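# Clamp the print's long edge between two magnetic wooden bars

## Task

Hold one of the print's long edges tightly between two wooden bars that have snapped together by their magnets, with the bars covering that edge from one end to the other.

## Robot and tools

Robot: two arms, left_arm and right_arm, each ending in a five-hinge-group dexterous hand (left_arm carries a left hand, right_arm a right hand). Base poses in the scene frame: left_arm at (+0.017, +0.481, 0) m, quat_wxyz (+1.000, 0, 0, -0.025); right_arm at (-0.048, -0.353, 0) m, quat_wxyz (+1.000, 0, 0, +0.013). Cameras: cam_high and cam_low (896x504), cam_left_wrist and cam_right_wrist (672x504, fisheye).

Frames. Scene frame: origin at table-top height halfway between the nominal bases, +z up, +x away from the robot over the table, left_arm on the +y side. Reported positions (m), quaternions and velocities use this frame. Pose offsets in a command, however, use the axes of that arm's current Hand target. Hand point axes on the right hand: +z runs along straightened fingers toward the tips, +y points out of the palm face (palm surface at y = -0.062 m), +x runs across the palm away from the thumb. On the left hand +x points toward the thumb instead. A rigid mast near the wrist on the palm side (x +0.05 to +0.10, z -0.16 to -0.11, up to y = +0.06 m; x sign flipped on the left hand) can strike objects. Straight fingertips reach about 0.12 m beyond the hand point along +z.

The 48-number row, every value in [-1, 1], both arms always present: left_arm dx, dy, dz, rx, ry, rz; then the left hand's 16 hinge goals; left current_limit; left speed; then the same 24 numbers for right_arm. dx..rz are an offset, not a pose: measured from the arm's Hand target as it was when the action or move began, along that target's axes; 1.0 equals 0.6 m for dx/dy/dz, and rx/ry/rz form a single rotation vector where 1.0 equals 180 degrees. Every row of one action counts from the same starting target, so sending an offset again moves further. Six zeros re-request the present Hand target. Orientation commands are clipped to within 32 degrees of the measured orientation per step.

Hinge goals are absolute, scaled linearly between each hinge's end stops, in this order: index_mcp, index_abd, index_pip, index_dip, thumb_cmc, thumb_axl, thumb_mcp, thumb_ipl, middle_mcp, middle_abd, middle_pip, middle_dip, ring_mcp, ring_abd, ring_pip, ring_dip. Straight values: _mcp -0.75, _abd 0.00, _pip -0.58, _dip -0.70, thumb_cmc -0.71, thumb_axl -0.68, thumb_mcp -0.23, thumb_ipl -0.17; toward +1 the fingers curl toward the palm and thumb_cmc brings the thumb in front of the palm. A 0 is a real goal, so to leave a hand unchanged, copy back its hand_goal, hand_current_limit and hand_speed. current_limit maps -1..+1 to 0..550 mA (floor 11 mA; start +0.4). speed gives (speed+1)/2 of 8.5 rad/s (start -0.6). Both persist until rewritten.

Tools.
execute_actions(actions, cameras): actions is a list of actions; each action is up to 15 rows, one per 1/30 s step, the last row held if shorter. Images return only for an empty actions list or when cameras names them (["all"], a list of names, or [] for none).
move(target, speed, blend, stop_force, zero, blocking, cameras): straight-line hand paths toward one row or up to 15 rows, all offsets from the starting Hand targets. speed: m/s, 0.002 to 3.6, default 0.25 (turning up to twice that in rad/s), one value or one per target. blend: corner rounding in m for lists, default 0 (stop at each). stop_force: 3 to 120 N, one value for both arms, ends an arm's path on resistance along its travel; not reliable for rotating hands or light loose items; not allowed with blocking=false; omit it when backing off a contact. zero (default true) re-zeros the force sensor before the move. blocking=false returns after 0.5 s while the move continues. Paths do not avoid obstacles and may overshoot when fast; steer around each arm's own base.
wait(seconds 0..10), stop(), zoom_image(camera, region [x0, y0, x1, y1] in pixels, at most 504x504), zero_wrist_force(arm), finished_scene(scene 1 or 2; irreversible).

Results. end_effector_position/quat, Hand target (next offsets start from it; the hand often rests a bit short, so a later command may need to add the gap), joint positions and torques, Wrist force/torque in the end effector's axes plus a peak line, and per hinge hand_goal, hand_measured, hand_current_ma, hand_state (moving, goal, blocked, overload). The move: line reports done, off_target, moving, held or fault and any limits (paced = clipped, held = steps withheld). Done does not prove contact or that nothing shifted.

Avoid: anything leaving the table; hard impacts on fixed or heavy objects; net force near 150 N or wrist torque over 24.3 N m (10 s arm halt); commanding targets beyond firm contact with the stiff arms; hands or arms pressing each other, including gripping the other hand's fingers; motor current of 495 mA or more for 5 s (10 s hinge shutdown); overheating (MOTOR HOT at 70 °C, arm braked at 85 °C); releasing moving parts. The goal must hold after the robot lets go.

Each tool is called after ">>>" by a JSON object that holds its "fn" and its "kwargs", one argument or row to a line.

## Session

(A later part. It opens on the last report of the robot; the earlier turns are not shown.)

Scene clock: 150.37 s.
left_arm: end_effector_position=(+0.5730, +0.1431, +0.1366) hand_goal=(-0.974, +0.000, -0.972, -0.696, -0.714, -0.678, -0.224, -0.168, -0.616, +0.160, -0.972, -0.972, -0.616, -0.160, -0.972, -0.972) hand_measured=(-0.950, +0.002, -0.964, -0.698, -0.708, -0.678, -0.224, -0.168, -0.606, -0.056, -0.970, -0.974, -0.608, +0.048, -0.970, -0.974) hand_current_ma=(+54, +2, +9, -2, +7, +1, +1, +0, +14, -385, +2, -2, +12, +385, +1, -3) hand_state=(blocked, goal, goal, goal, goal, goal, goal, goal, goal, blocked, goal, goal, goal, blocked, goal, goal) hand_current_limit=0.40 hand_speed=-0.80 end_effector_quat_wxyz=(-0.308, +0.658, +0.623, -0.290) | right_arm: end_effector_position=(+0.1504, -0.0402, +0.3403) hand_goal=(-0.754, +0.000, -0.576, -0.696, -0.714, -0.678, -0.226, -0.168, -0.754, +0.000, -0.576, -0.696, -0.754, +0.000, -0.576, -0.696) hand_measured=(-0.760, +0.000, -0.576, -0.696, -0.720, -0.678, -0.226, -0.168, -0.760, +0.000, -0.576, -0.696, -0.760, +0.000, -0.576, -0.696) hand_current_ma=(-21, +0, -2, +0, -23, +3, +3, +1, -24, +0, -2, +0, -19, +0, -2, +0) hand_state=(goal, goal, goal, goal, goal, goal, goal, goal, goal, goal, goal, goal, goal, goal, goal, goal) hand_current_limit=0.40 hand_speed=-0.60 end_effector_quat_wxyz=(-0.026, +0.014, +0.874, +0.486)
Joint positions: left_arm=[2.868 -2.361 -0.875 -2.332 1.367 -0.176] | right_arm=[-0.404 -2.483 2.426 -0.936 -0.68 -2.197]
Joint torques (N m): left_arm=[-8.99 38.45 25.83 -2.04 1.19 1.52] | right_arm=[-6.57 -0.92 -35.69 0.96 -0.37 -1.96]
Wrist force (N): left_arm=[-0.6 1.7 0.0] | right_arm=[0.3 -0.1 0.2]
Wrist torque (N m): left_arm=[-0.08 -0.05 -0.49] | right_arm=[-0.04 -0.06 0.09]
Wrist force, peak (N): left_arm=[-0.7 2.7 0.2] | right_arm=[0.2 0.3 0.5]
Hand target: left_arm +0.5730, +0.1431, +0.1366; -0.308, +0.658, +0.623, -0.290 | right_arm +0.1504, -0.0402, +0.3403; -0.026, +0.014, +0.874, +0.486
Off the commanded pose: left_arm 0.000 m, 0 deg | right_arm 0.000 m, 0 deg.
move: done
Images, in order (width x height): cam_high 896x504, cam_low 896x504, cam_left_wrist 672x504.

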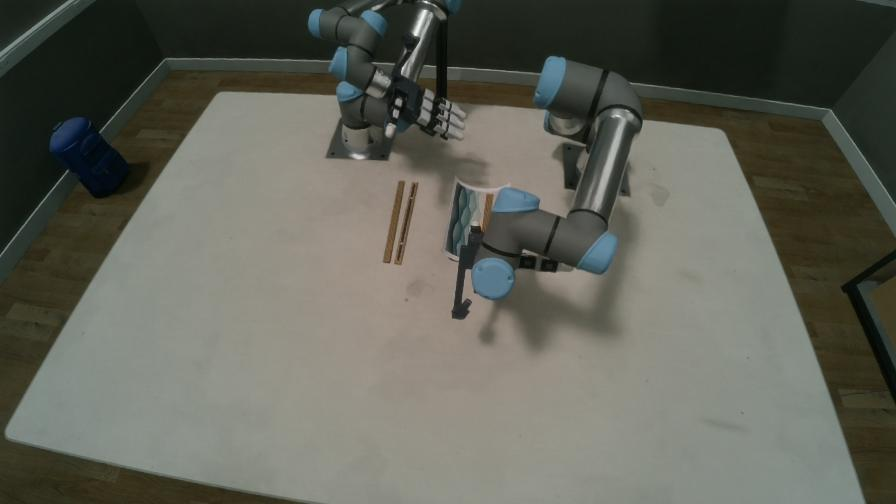

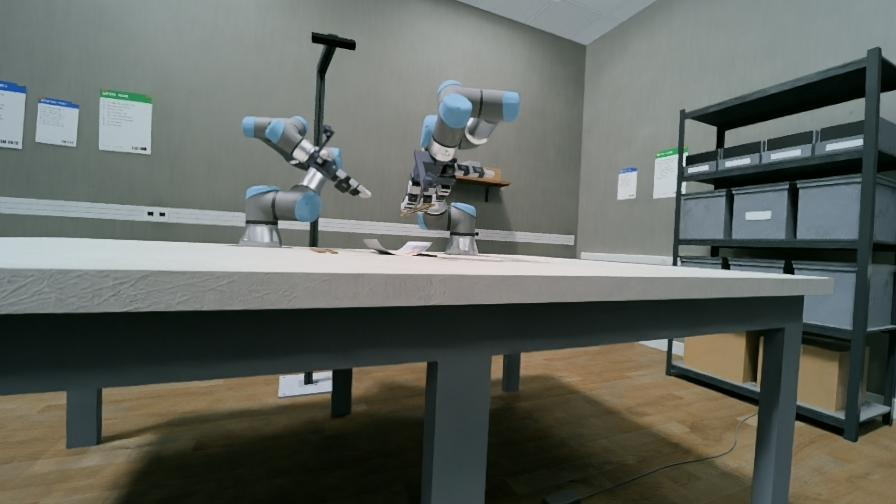

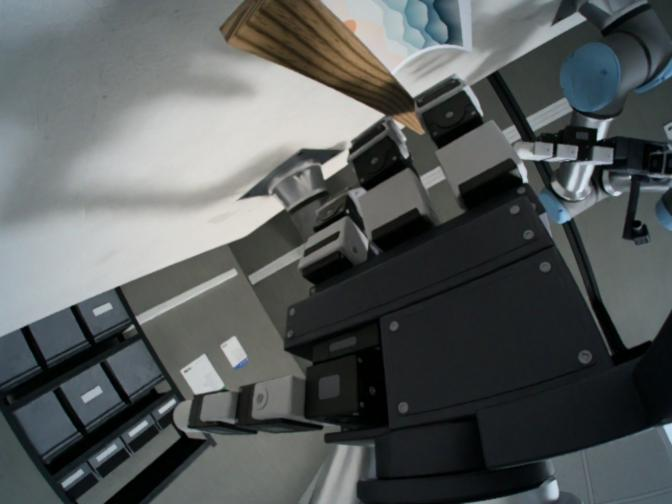

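>>> {"fn": "move", "kwargs": {
  "target": [
    [0.1073,-0.1596,0.2080,0,0,0, -0.973,0,-0.971,-0.696,-0.714,-0.678,-0.2247,-0.1676,-0.6164,0.16,-0.971,-0.971,-0.6164,-0.16,-0.971,-0.971,0.4,-0.8, 0,0,0,0,0,0, -0.754,0,-0.576,-0.696,-0.714,-0.678,-0.226,-0.168,-0.754,0,-0.576,-0.696,-0.754,0,-0.576,-0.696,0.4,-0.6],
    [0.1070,-0.0676,0.2851,0,0,0, -0.973,0,-0.971,-0.696,-0.714,-0.678,-0.2247,-0.1676,-0.6164,0.16,-0.971,-0.971,-0.6164,-0.16,-0.971,-0.971,0.4,-0.8, 0,0,0,0,0,0, -0.754,0,-0.576,-0.696,-0.714,-0.678,-0.226,-0.168,-0.754,0,-0.576,-0.696,-0.754,0,-0.576,-0.696,0.4,-0.6],
    [0.1122,-0.0101,0.3336,0,0,0, -0.973,0,-0.971,-0.696,-0.714,-0.678,-0.2247,-0.1676,-0.6164,0.16,-0.971,-0.971,-0.6164,-0.16,-0.971,-0.971,0.4,-0.8, 0,0,0,0,0,0, -0.754,0,-0.576,-0.696,-0.714,-0.678,-0.226,-0.168,-0.754,0,-0.576,-0.696,-0.754,0,-0.576,-0.696,0.4,-0.6]
  ],
  "speed": [0.12,0.06,0.02],
  "blend": [0.02,0.004,0],
  "cameras": ["all"]
}}

>>> {"fn": "zoom_image", "kwargs": {
  "camera": "cam_right_wrist",
  "region": [310, 60, 490, 220]
}}

>>> {"fn": "zoom_image", "kwargs": {
  "camera": "cam_right_wrist",
  "region": [310, 75, 360, 125]
}}

>>> {"fn": "zoom_image", "kwargs": {
  "camera": "cam_right_wrist",
  "region": [405, 165, 455, 215]
}}

>>> {"fn": "zoom_image", "kwargs": {
  "camera": "cam_high",
  "region": [490, 175, 530, 225]
}}

>>> {"fn": "zoom_image", "kwargs": {
  "camera": "cam_high",
  "region": [480, 240, 530, 290]
}}

>>> {"fn": "zoom_image", "kwargs": {
  "camera": "cam_low",
  "region": [385, 220, 455, 270]
}}

>>> {"fn": "zoom_image", "kwargs": {
  "camera": "cam_left_wrist",
  "region": [180, 0, 480, 160]
}}

Scene clock: 157.80 s.
left_arm: end_effector_position=(+0.4195, +0.2191, +0.0128) hand_goal=(-0.974, +0.000, -0.972, -0.696, -0.714, -0.678, -0.224, -0.168, -0.616, +0.160, -0.972, -0.972, -0.616, -0.160, -0.972, -0.972) hand_measured=(-0.950, +0.002, -0.964, -0.698, -0.708, -0.678, -0.224, -0.168, -0.606, -0.056, -0.970, -0.974, -0.608, +0.048, -0.970, -0.974) hand_current_ma=(+54, +2, +9, -2, +7, +1, +1, +0, +14, -385, +2, -2, +13, +385, +1, -3) hand_state=(blocked, goal, goal, goal, goal, goal, goal, goal, goal, blocked, goal, goal, goal, blocked, goal, goal) hand_current_limit=0.40 hand_speed=-0.80 end_effector_quat_wxyz=(-0.308, +0.658, +0.623, -0.290) end_effector_velocity=(-0.001, +0.000, +0.001) end_effector_angular_velocity=(+0.001, +0.004, +0.000) | right_arm: end_effector_position=(+0.1504, -0.0402, +0.3403) hand_goal=(-0.754, +0.000, -0.576, -0.696, -0.714, -0.678, -0.226, -0.168, -0.754, +0.000, -0.576, -0.696, -0.754, +0.000, -0.576, -0.696) hand_measured=(-0.760, +0.000, -0.576, -0.696, -0.720, -0.678, -0.226, -0.168, -0.760, +0.000, -0.576, -0.696, -0.760, +0.000, -0.576, -0.696) hand_current_ma=(-21, +0, -2, +0, -23, +3, +3, +1, -24, +0, -2, +0, -19, +0, -2, +0) hand_state=(goal, goal, goal, goal, goal, goal, goal, goal, goal, goal, goal, goal, goal, goal, goal, goal) hand_current_limit=0.40 hand_speed=-0.60 end_effector_quat_wxyz=(-0.026, +0.014, +0.874, +0.486)
Joint positions: left_arm=[2.908 -2.071 -1.711 -1.791 1.397 -0.15] | right_arm=[-0.404 -2.483 2.426 -0.936 -0.68 -2.197]
Joint velocities: left_arm=[0 0.001 0 -0.005 -0.001 0] | right_arm=[within noise]
Joint torques (N m): left_arm=[11.75 43.41 20.48 -2.01 1.07 1.36] | right_arm=[-7.4 -1.19 -35.84 0.86 -0.05 -1.99]
Wrist force (N): left_arm=[-0.6 1.7 0.1] | right_arm=[0.2 0.0 0.1]
Wrist torque (N m): left_arm=[-0.12 -0.06 -0.48] | right_arm=[-0.02 -0.05 0.08]
Wrist force, peak (N): left_arm=[-1.0 2.7 -1.0] | right_arm=[0.3 -0.2 0.5]
Hand target: left_arm +0.4195, +0.2191, +0.0130; -0.308, +0.658, +0.623, -0.290 | right_arm +0.1504, -0.0402, +0.3403; -0.026, +0.014, +0.874, +0.486
Off the commanded pose: left_arm 0.000 m, 0 deg | right_arm 0.000 m, 0 deg.
move: done

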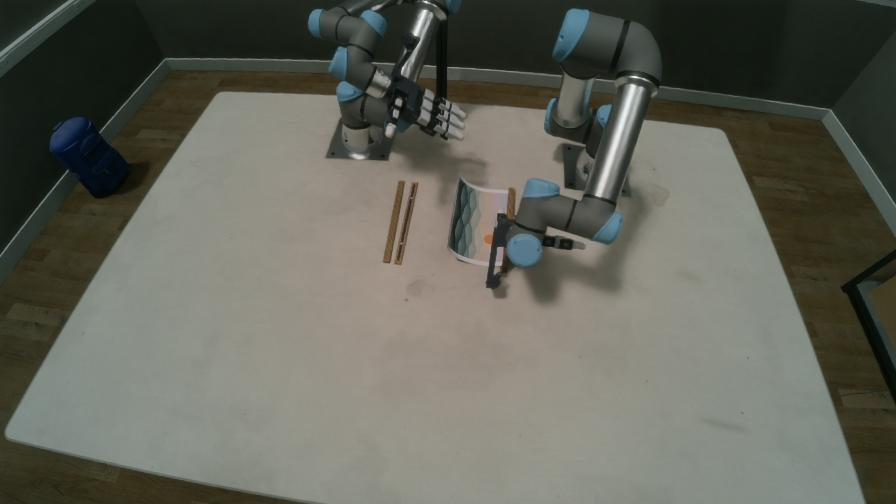

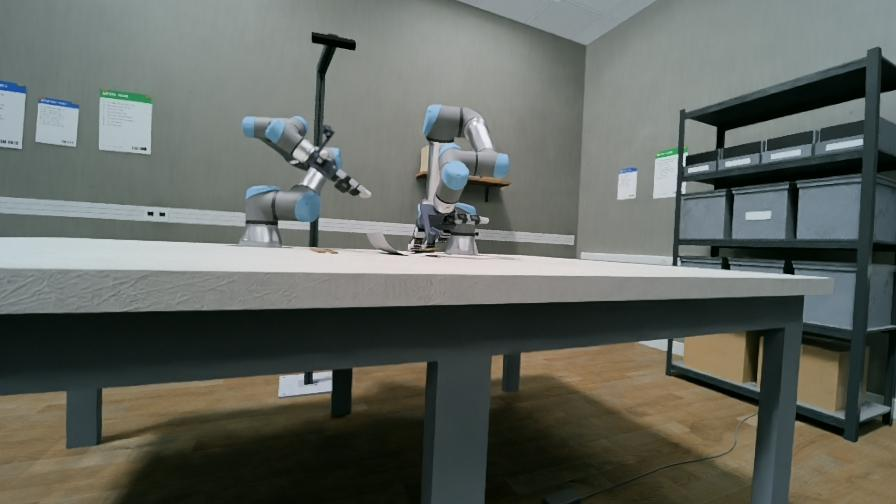

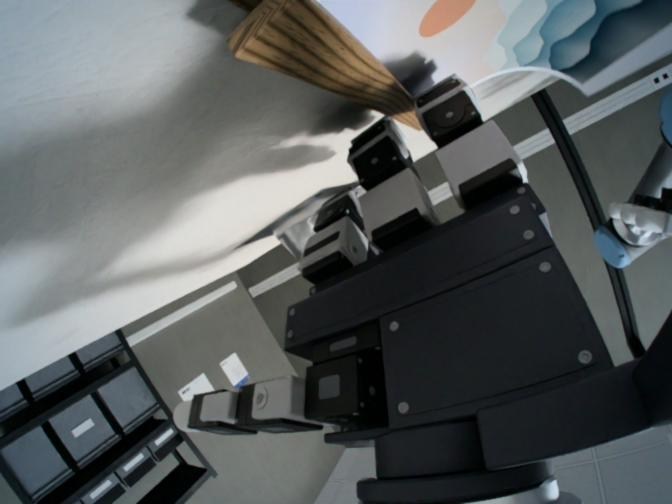

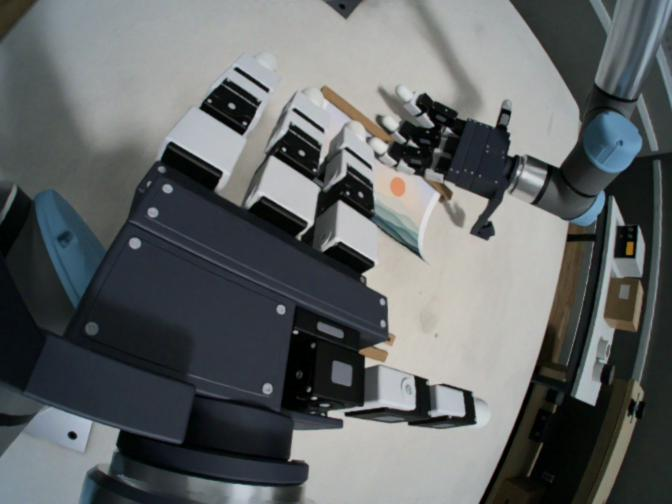

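Scaled by 2.800 from the camera's 672x504 image, which has a finer 960x720 frame.

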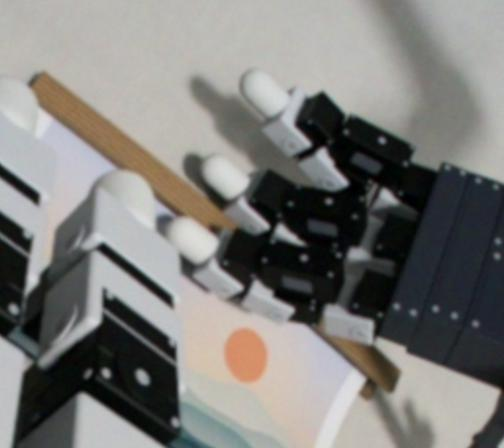

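Scaled by 10.080 from the camera's 672x504 image, which has a finer 960x720 frame.

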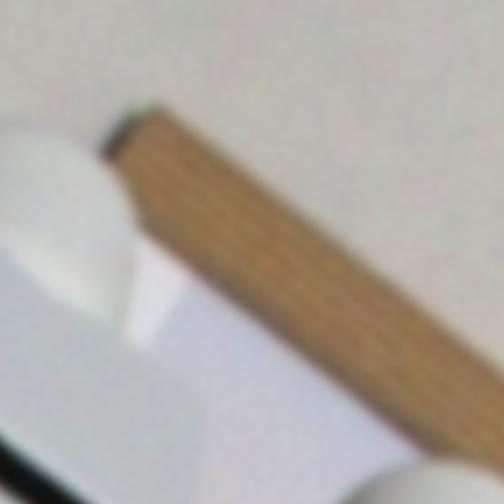

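Scaled by 10.080 from the camera's 672x504 image, which has a finer 960x720 frame.

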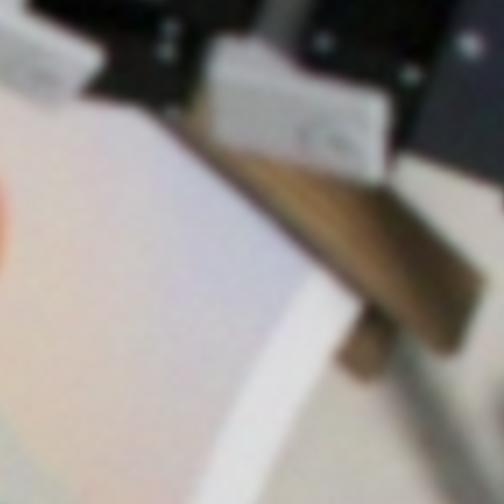

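Scaled by 10.080.

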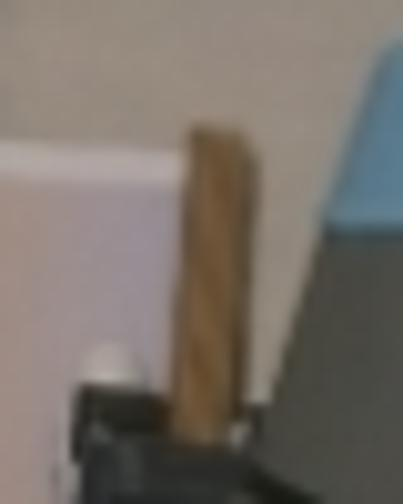

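Scaled by 10.080.

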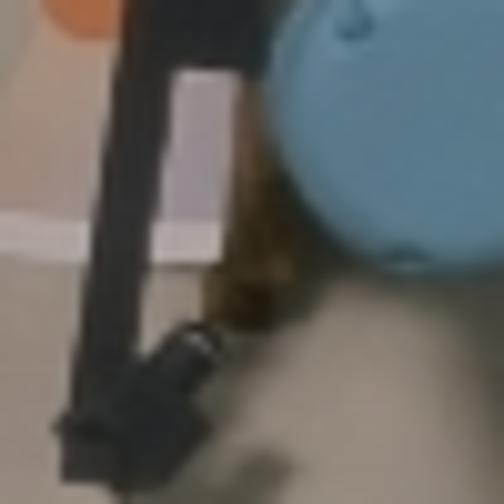

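Scaled by 7.200.

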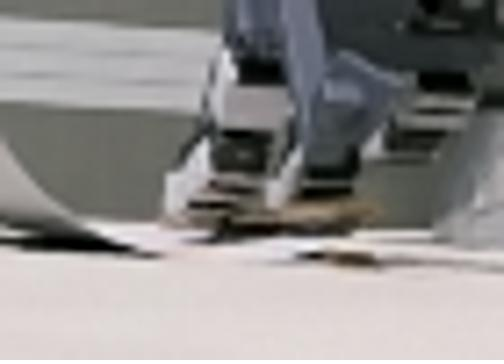

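Scaled by 1.680 from the camera's 672x504 image, which has a finer 960x720 frame.

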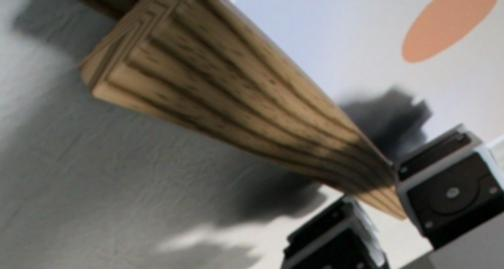

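>>> {"fn": "move", "kwargs": {
  "target": [-0.0006,0.0027,-0.0032,0,0,0, -0.973,0,-0.971,-0.696,-0.714,-0.678,-0.2247,-0.1676,-0.6164,0.16,-0.971,-0.971,-0.6164,-0.16,-0.971,-0.971,0.4,-0.8, 0,0,0,0,0,0, -0.754,0,-0.576,-0.696,-0.714,-0.678,-0.226,-0.168,-0.754,0,-0.576,-0.696,-0.754,0,-0.576,-0.696,0.4,-0.6],
  "speed": 0.01
}}

>>> {"fn": "move", "kwargs": {
  "target": [0,0.0179,0.0150,0,0,0, -0.973,0,-0.971,-0.696,-0.714,-0.678,-0.2247,-0.1676,-0.6164,0.16,-0.971,-0.971,-0.6164,-0.16,-0.971,-0.971,0.4,-0.8, 0,0,0,0,0,0, -0.754,0,-0.576,-0.696,-0.714,-0.678,-0.226,-0.168,-0.754,0,-0.576,-0.696,-0.754,0,-0.576,-0.696,0.4,-0.6],
  "speed": 0.005,
  "stop_force": 3,
  "cameras": ["all"]
}}

>>> {"fn": "zoom_image", "kwargs": {
  "camera": "cam_right_wrist",
  "region": [310, 75, 360, 125]
}}

>>> {"fn": "zoom_image", "kwargs": {
  "camera": "cam_right_wrist",
  "region": [405, 165, 455, 215]
}}

>>> {"fn": "zoom_image", "kwargs": {
  "camera": "cam_high",
  "region": [490, 175, 530, 225]
}}

>>> {"fn": "zoom_image", "kwargs": {
  "camera": "cam_low",
  "region": [385, 220, 455, 270]
}}

>>> {"fn": "zoom_image", "kwargs": {
  "camera": "cam_left_wrist",
  "region": [180, 0, 480, 160]
}}

Scene clock: 160.70 s.
left_arm: end_effector_position=(+0.4221, +0.2186, +0.0129) hand_goal=(-0.974, +0.000, -0.972, -0.696, -0.714, -0.678, -0.224, -0.168, -0.616, +0.160, -0.972, -0.972, -0.616, -0.160, -0.972, -0.972) hand_measured=(-0.950, +0.002, -0.964, -0.698, -0.708, -0.678, -0.224, -0.168, -0.606, -0.056, -0.970, -0.974, -0.608, +0.048, -0.970, -0.974) hand_current_ma=(+54, +2, +9, -2, +7, +1, +1, +0, +14, -385, +2, -2, +13, +385, +1, -3) hand_state=(blocked, goal, goal, goal, goal, goal, goal, goal, goal, blocked, goal, goal, goal, blocked, goal, goal) hand_current_limit=0.40 hand_speed=-0.80 end_effector_quat_wxyz=(-0.308, +0.658, +0.623, -0.290) | right_arm: end_effector_position=(+0.1504, -0.0402, +0.3403) hand_goal=(-0.754, +0.000, -0.576, -0.696, -0.714, -0.678, -0.226, -0.168, -0.754, +0.000, -0.576, -0.696, -0.754, +0.000, -0.576, -0.696) hand_measured=(-0.760, +0.000, -0.576, -0.696, -0.720, -0.678, -0.226, -0.168, -0.760, +0.000, -0.576, -0.696, -0.760, +0.000, -0.576, -0.696) hand_current_ma=(-21, +0, -2, +0, -23, +3, +3, +1, -24, +0, -2, +0, -19, +0, -2, +0) hand_state=(goal, goal, goal, goal, goal, goal, goal, goal, goal, goal, goal, goal, goal, goal, goal, goal) hand_current_limit=0.40 hand_speed=-0.60 end_effector_quat_wxyz=(-0.026, +0.014, +0.874, +0.486)
Joint positions: left_arm=[2.908 -2.076 -1.703 -1.795 1.397 -0.15] | right_arm=[-0.404 -2.483 2.426 -0.936 -0.68 -2.197]
Joint torques (N m): left_arm=[15.1 31.29 15.88 -1.89 1.21 1.61] | right_arm=[-6.1 -0.39 -36.17 0.93 -0.31 -1.9]
Wrist force (N): left_arm=[-0.5 1.5 0.3] | right_arm=[0.2 0.1 0.4]
Wrist torque (N m): left_arm=[-0.15 -0.07 -0.47] | right_arm=[-0.03 -0.06 0.08]
Wrist force, peak (N): left_arm=[-0.8 1.9 0.2] | right_arm=[0.3 0.2 0.6]
Hand target: left_arm +0.4220, +0.2186, +0.0129; -0.308, +0.658, +0.623, -0.290 | right_arm +0.1504, -0.0402, +0.3403; -0.026, +0.014, +0.874, +0.486
Off the commanded pose: left_arm 0.000 m, 0 deg | right_arm 0.000 m, 0 deg.
move: done

Scene clock: 163.17 s.
left_arm: end_effector_position=(+0.4220, +0.2186, +0.0061) hand_goal=(-0.974, +0.000, -0.972, -0.696, -0.714, -0.678, -0.224, -0.168, -0.616, +0.160, -0.972, -0.972, -0.616, -0.160, -0.972, -0.972) hand_measured=(-0.950, +0.002, -0.964, -0.698, -0.708, -0.678, -0.224, -0.168, -0.612, -0.056, -0.970, -0.974, -0.610, +0.046, -0.970, -0.972) hand_current_ma=(+53, +2, +9, -2, +7, +1, +1, +0, +5, -385, +2, -2, +10, +385, +1, +0) hand_state=(blocked, goal, goal, goal, goal, goal, goal, goal, goal, blocked, goal, goal, goal, blocked, goal, goal) hand_current_limit=0.40 hand_speed=-0.80 end_effector_quat_wxyz=(-0.308, +0.658, +0.623, -0.290) | right_arm: end_effector_position=(+0.1504, -0.0402, +0.3403) hand_goal=(-0.754, +0.000, -0.576, -0.696, -0.714, -0.678, -0.226, -0.168, -0.754, +0.000, -0.576, -0.696, -0.754, +0.000, -0.576, -0.696) hand_measured=(-0.760, +0.000, -0.576, -0.696, -0.720, -0.678, -0.226, -0.168, -0.760, +0.000, -0.576, -0.696, -0.760, +0.000, -0.576, -0.696) hand_current_ma=(-21, +0, -2, +0, -23, +3, +3, +1, -24, +0, -2, +0, -19, +0, -2, +0) hand_state=(goal, goal, goal, goal, goal, goal, goal, goal, goal, goal, goal, goal, goal, goal, goal, goal) hand_current_limit=0.40 hand_speed=-0.60 end_effector_quat_wxyz=(-0.026, +0.014, +0.874, +0.486)
Joint positions: left_arm=[2.908 -2.086 -1.709 -1.779 1.397 -0.15] | right_arm=[-0.404 -2.483 2.426 -0.936 -0.68 -2.197]
Joint torques (N m): left_arm=[13.14 45.7 24.4 -1.97 0.22 1.54] | right_arm=[-7.23 -0.83 -35.89 0.83 -0.15 -1.91]
Wrist force (N): left_arm=[-1.0 0.9 -0.2] | right_arm=[0.0 0.3 0.0]
Wrist torque (N m): left_arm=[-0.06 -0.07 -0.49] | right_arm=[0.03 -0.01 0.06]
Wrist force, peak (N): left_arm=[-0.7 0.0 -2.6] | right_arm=[0.2 -0.3 0.5]
Hand target: left_arm +0.4220, +0.2186, +0.0061; -0.308, +0.658, +0.623, -0.290 (not the last commanded pose) | right_arm +0.1504, -0.0402, +0.3403; -0.026, +0.014, +0.874, +0.486
Off the commanded pose: left_arm 0.007 m, 0 deg | right_arm 0.000 m, 0 deg.
move: contact (left_arm)

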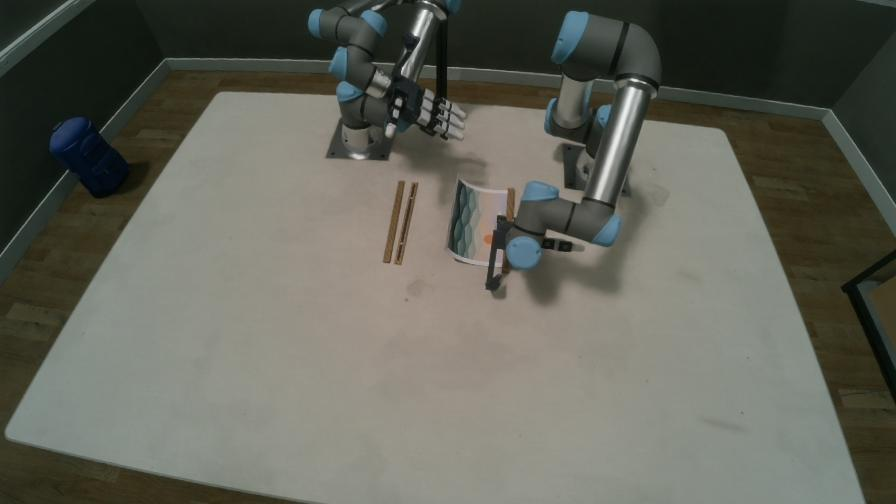

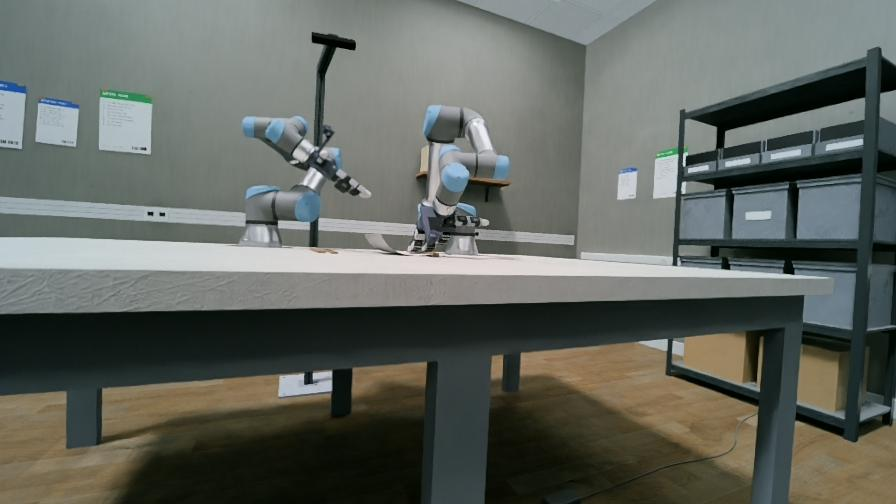

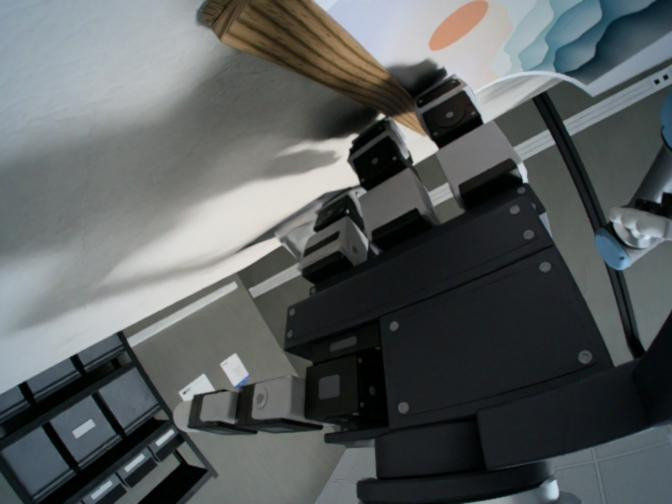

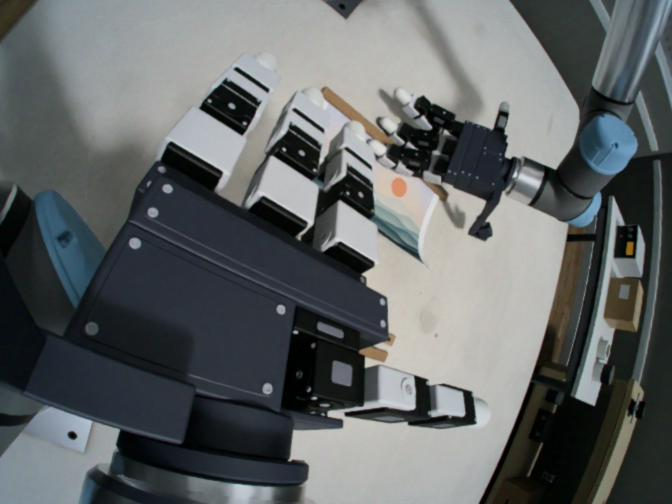

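Scaled by 10.080 from the camera's 672x504 image, which has a finer 960x720 frame.

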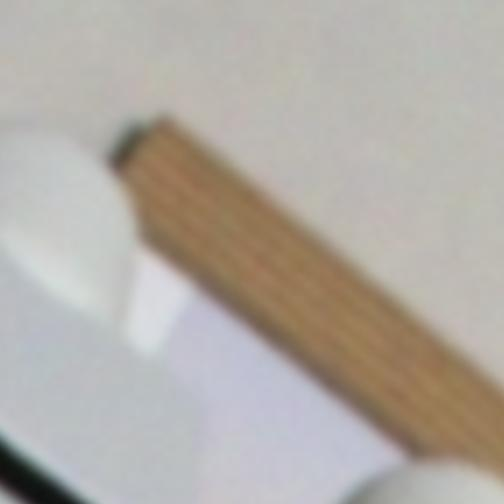

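Scaled by 10.080 from the camera's 672x504 image, which has a finer 960x720 frame.

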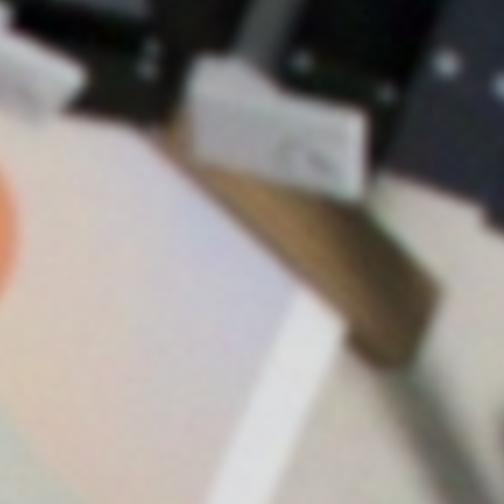

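Scaled by 10.080.

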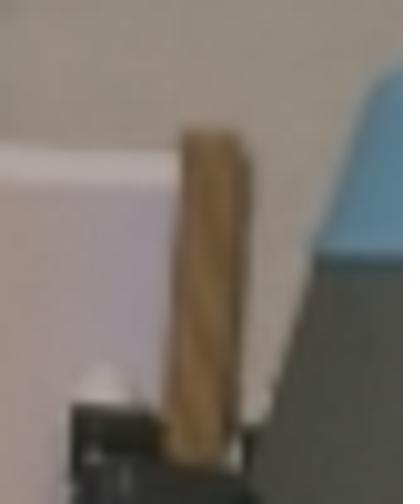

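Scaled by 7.200.

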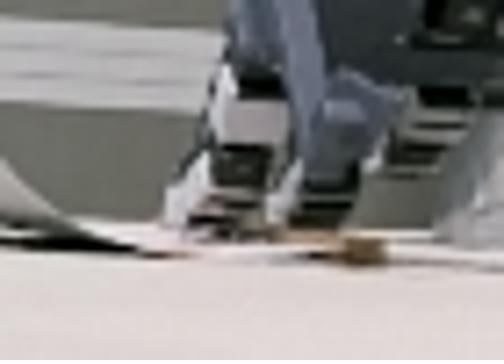

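Scaled by 1.680 from the camera's 672x504 image, which has a finer 960x720 frame.

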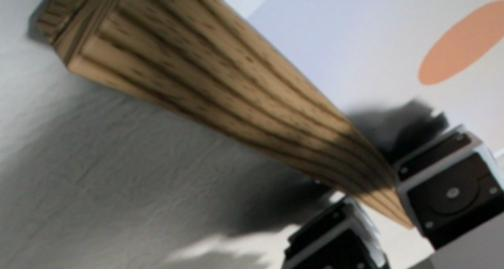

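>>> {"fn": "move", "kwargs": {
  "target": [0,0.0038,0.0032, 0,0,0, -0.973,0,-0.971,-0.696,-0.714,-0.678,-0.2247,-0.1676,-0.6164,0.16,-0.971,-0.971,-0.6164,-0.16,-0.971,-0.971,0.4,-0.8, 0,0,0,0,0,0, -0.754,0,-0.576,-0.696,-0.714,-0.678,-0.226,-0.168,-0.754,0,-0.576,-0.696,-0.754,0,-0.576,-0.696,0.4,-0.6],
  "speed": 0.004,
  "stop_force": 5,
  "cameras": ["cam_low","cam_left_wrist","cam_right_wrist"]
}}

>>> {"fn": "zoom_image", "kwargs": {
  "camera": "cam_low",
  "region": [385, 220, 455, 270]
}}

>>> {"fn": "zoom_image", "kwargs": {
  "camera": "cam_left_wrist",
  "region": [180, 0, 480, 160]
}}

>>> {"fn": "zoom_image", "kwargs": {
  "camera": "cam_right_wrist",
  "region": [310, 60, 490, 220]
}}

Scene clock: 165.50 s.
left_arm: end_effector_position=(+0.4220, +0.2186, +0.0031) hand_goal=(-0.974, +0.000, -0.972, -0.696, -0.714, -0.678, -0.224, -0.168, -0.616, +0.160, -0.972, -0.972, -0.616, -0.160, -0.972, -0.972) hand_measured=(-0.950, +0.002, -0.964, -0.698, -0.708, -0.678, -0.224, -0.168, -0.620, -0.056, -0.974, -0.972, -0.622, +0.046, -0.976, -0.972) hand_current_ma=(+53, +2, +9, -2, +7, +1, +1, +0, -5, -385, -2, +0, -9, +385, -3, +0) hand_state=(blocked, goal, goal, goal, goal, goal, goal, goal, goal, blocked, goal, goal, goal, blocked, goal, goal) hand_current_limit=0.40 hand_speed=-0.80 end_effector_quat_wxyz=(-0.308, +0.658, +0.623, -0.290) | right_arm: end_effector_position=(+0.1504, -0.0402, +0.3403) hand_goal=(-0.754, +0.000, -0.576, -0.696, -0.714, -0.678, -0.226, -0.168, -0.754, +0.000, -0.576, -0.696, -0.754, +0.000, -0.576, -0.696) hand_measured=(-0.760, +0.000, -0.576, -0.696, -0.720, -0.678, -0.226, -0.168, -0.760, +0.000, -0.576, -0.696, -0.760, +0.000, -0.576, -0.696) hand_current_ma=(-21, +0, -2, +0, -23, +3, +3, +1, -24, +0, -2, +0, -19, +0, -2, +0) hand_state=(goal, goal, goal, goal, goal, goal, goal, goal, goal, goal, goal, goal, goal, goal, goal, goal) hand_current_limit=0.40 hand_speed=-0.60 end_effector_quat_wxyz=(-0.026, +0.014, +0.874, +0.486)
Joint positions: left_arm=[2.908 -2.09 -1.711 -1.773 1.397 -0.15] | right_arm=[-0.404 -2.483 2.426 -0.936 -0.68 -2.197]
Joint torques (N m): left_arm=[13.17 33.19 13.39 -0.61 0.52 1.63] | right_arm=[-7.1 -0.78 -35.34 0.82 -0.29 -1.97]
Wrist force (N): left_arm=[-0.6 -1.3 -3.9] | right_arm=[0.2 0.1 0.2]
Wrist torque (N m): left_arm=[0.31 -0.25 -0.36] | right_arm=[-0.01 -0.05 0.08]
Wrist force, peak (N): left_arm=[-0.7 -1.7 -4.7] | right_arm=[0.1 0.5 0.4]
Hand target: left_arm +0.4220, +0.2186, +0.0031; -0.308, +0.658, +0.623, -0.290 | right_arm +0.1504, -0.0402, +0.3403; -0.026, +0.014, +0.874, +0.486
Off the commanded pose: left_arm 0.000 m, 0 deg | right_arm 0.000 m, 0 deg.
move: done
Images, in order (width x height): cam_low 896x504, cam_left_wrist 672x504, cam_right_wrist 672x504.

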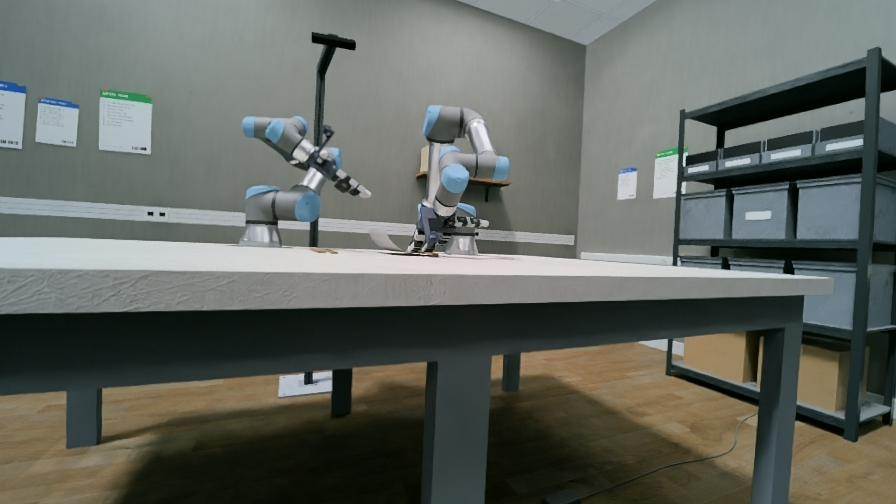

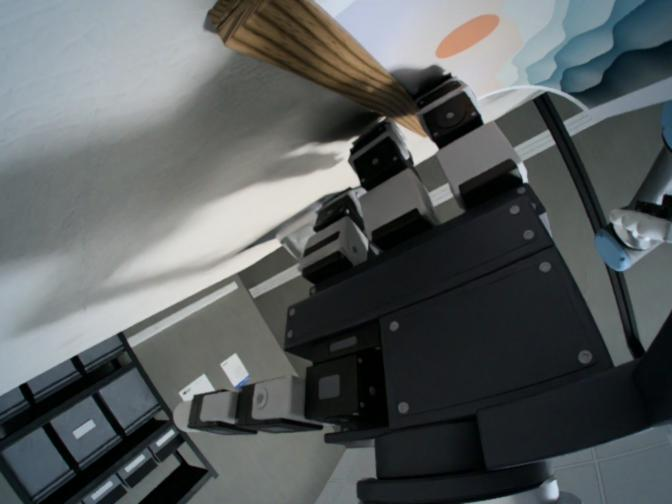

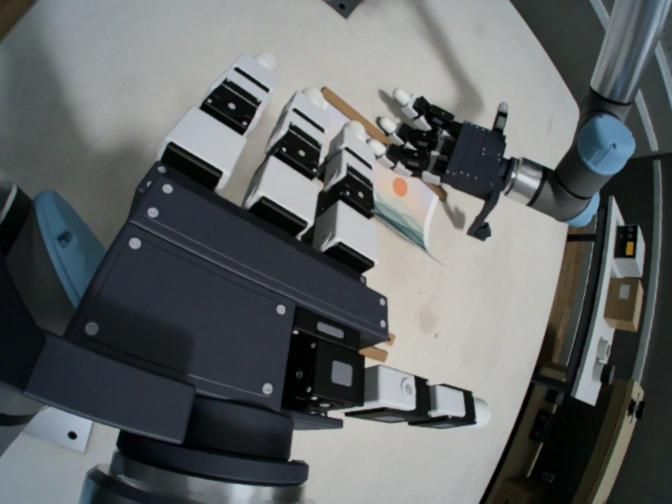

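Scaled by 7.200.

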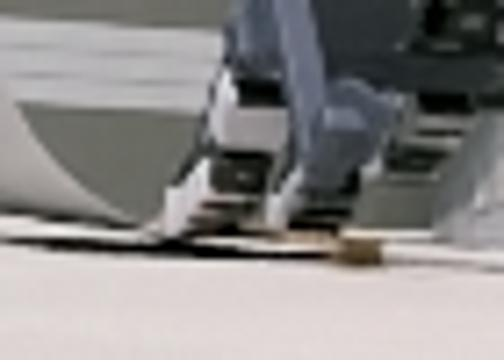

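Scaled by 1.680 from the camera's 672x504 image, which has a finer 960x720 frame.

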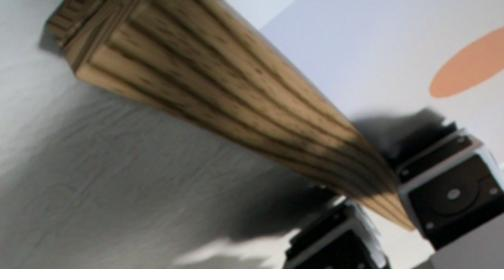

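Scaled by 2.800 from the camera's 672x504 image, which has a finer 960x720 frame.

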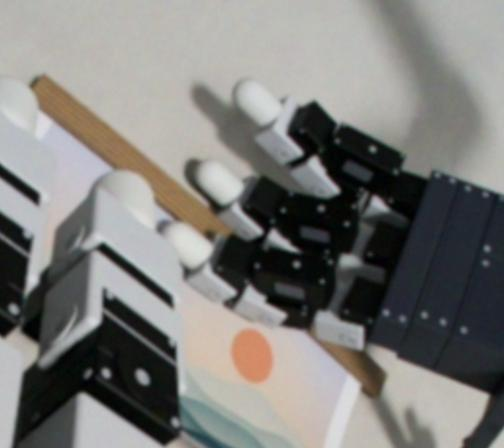

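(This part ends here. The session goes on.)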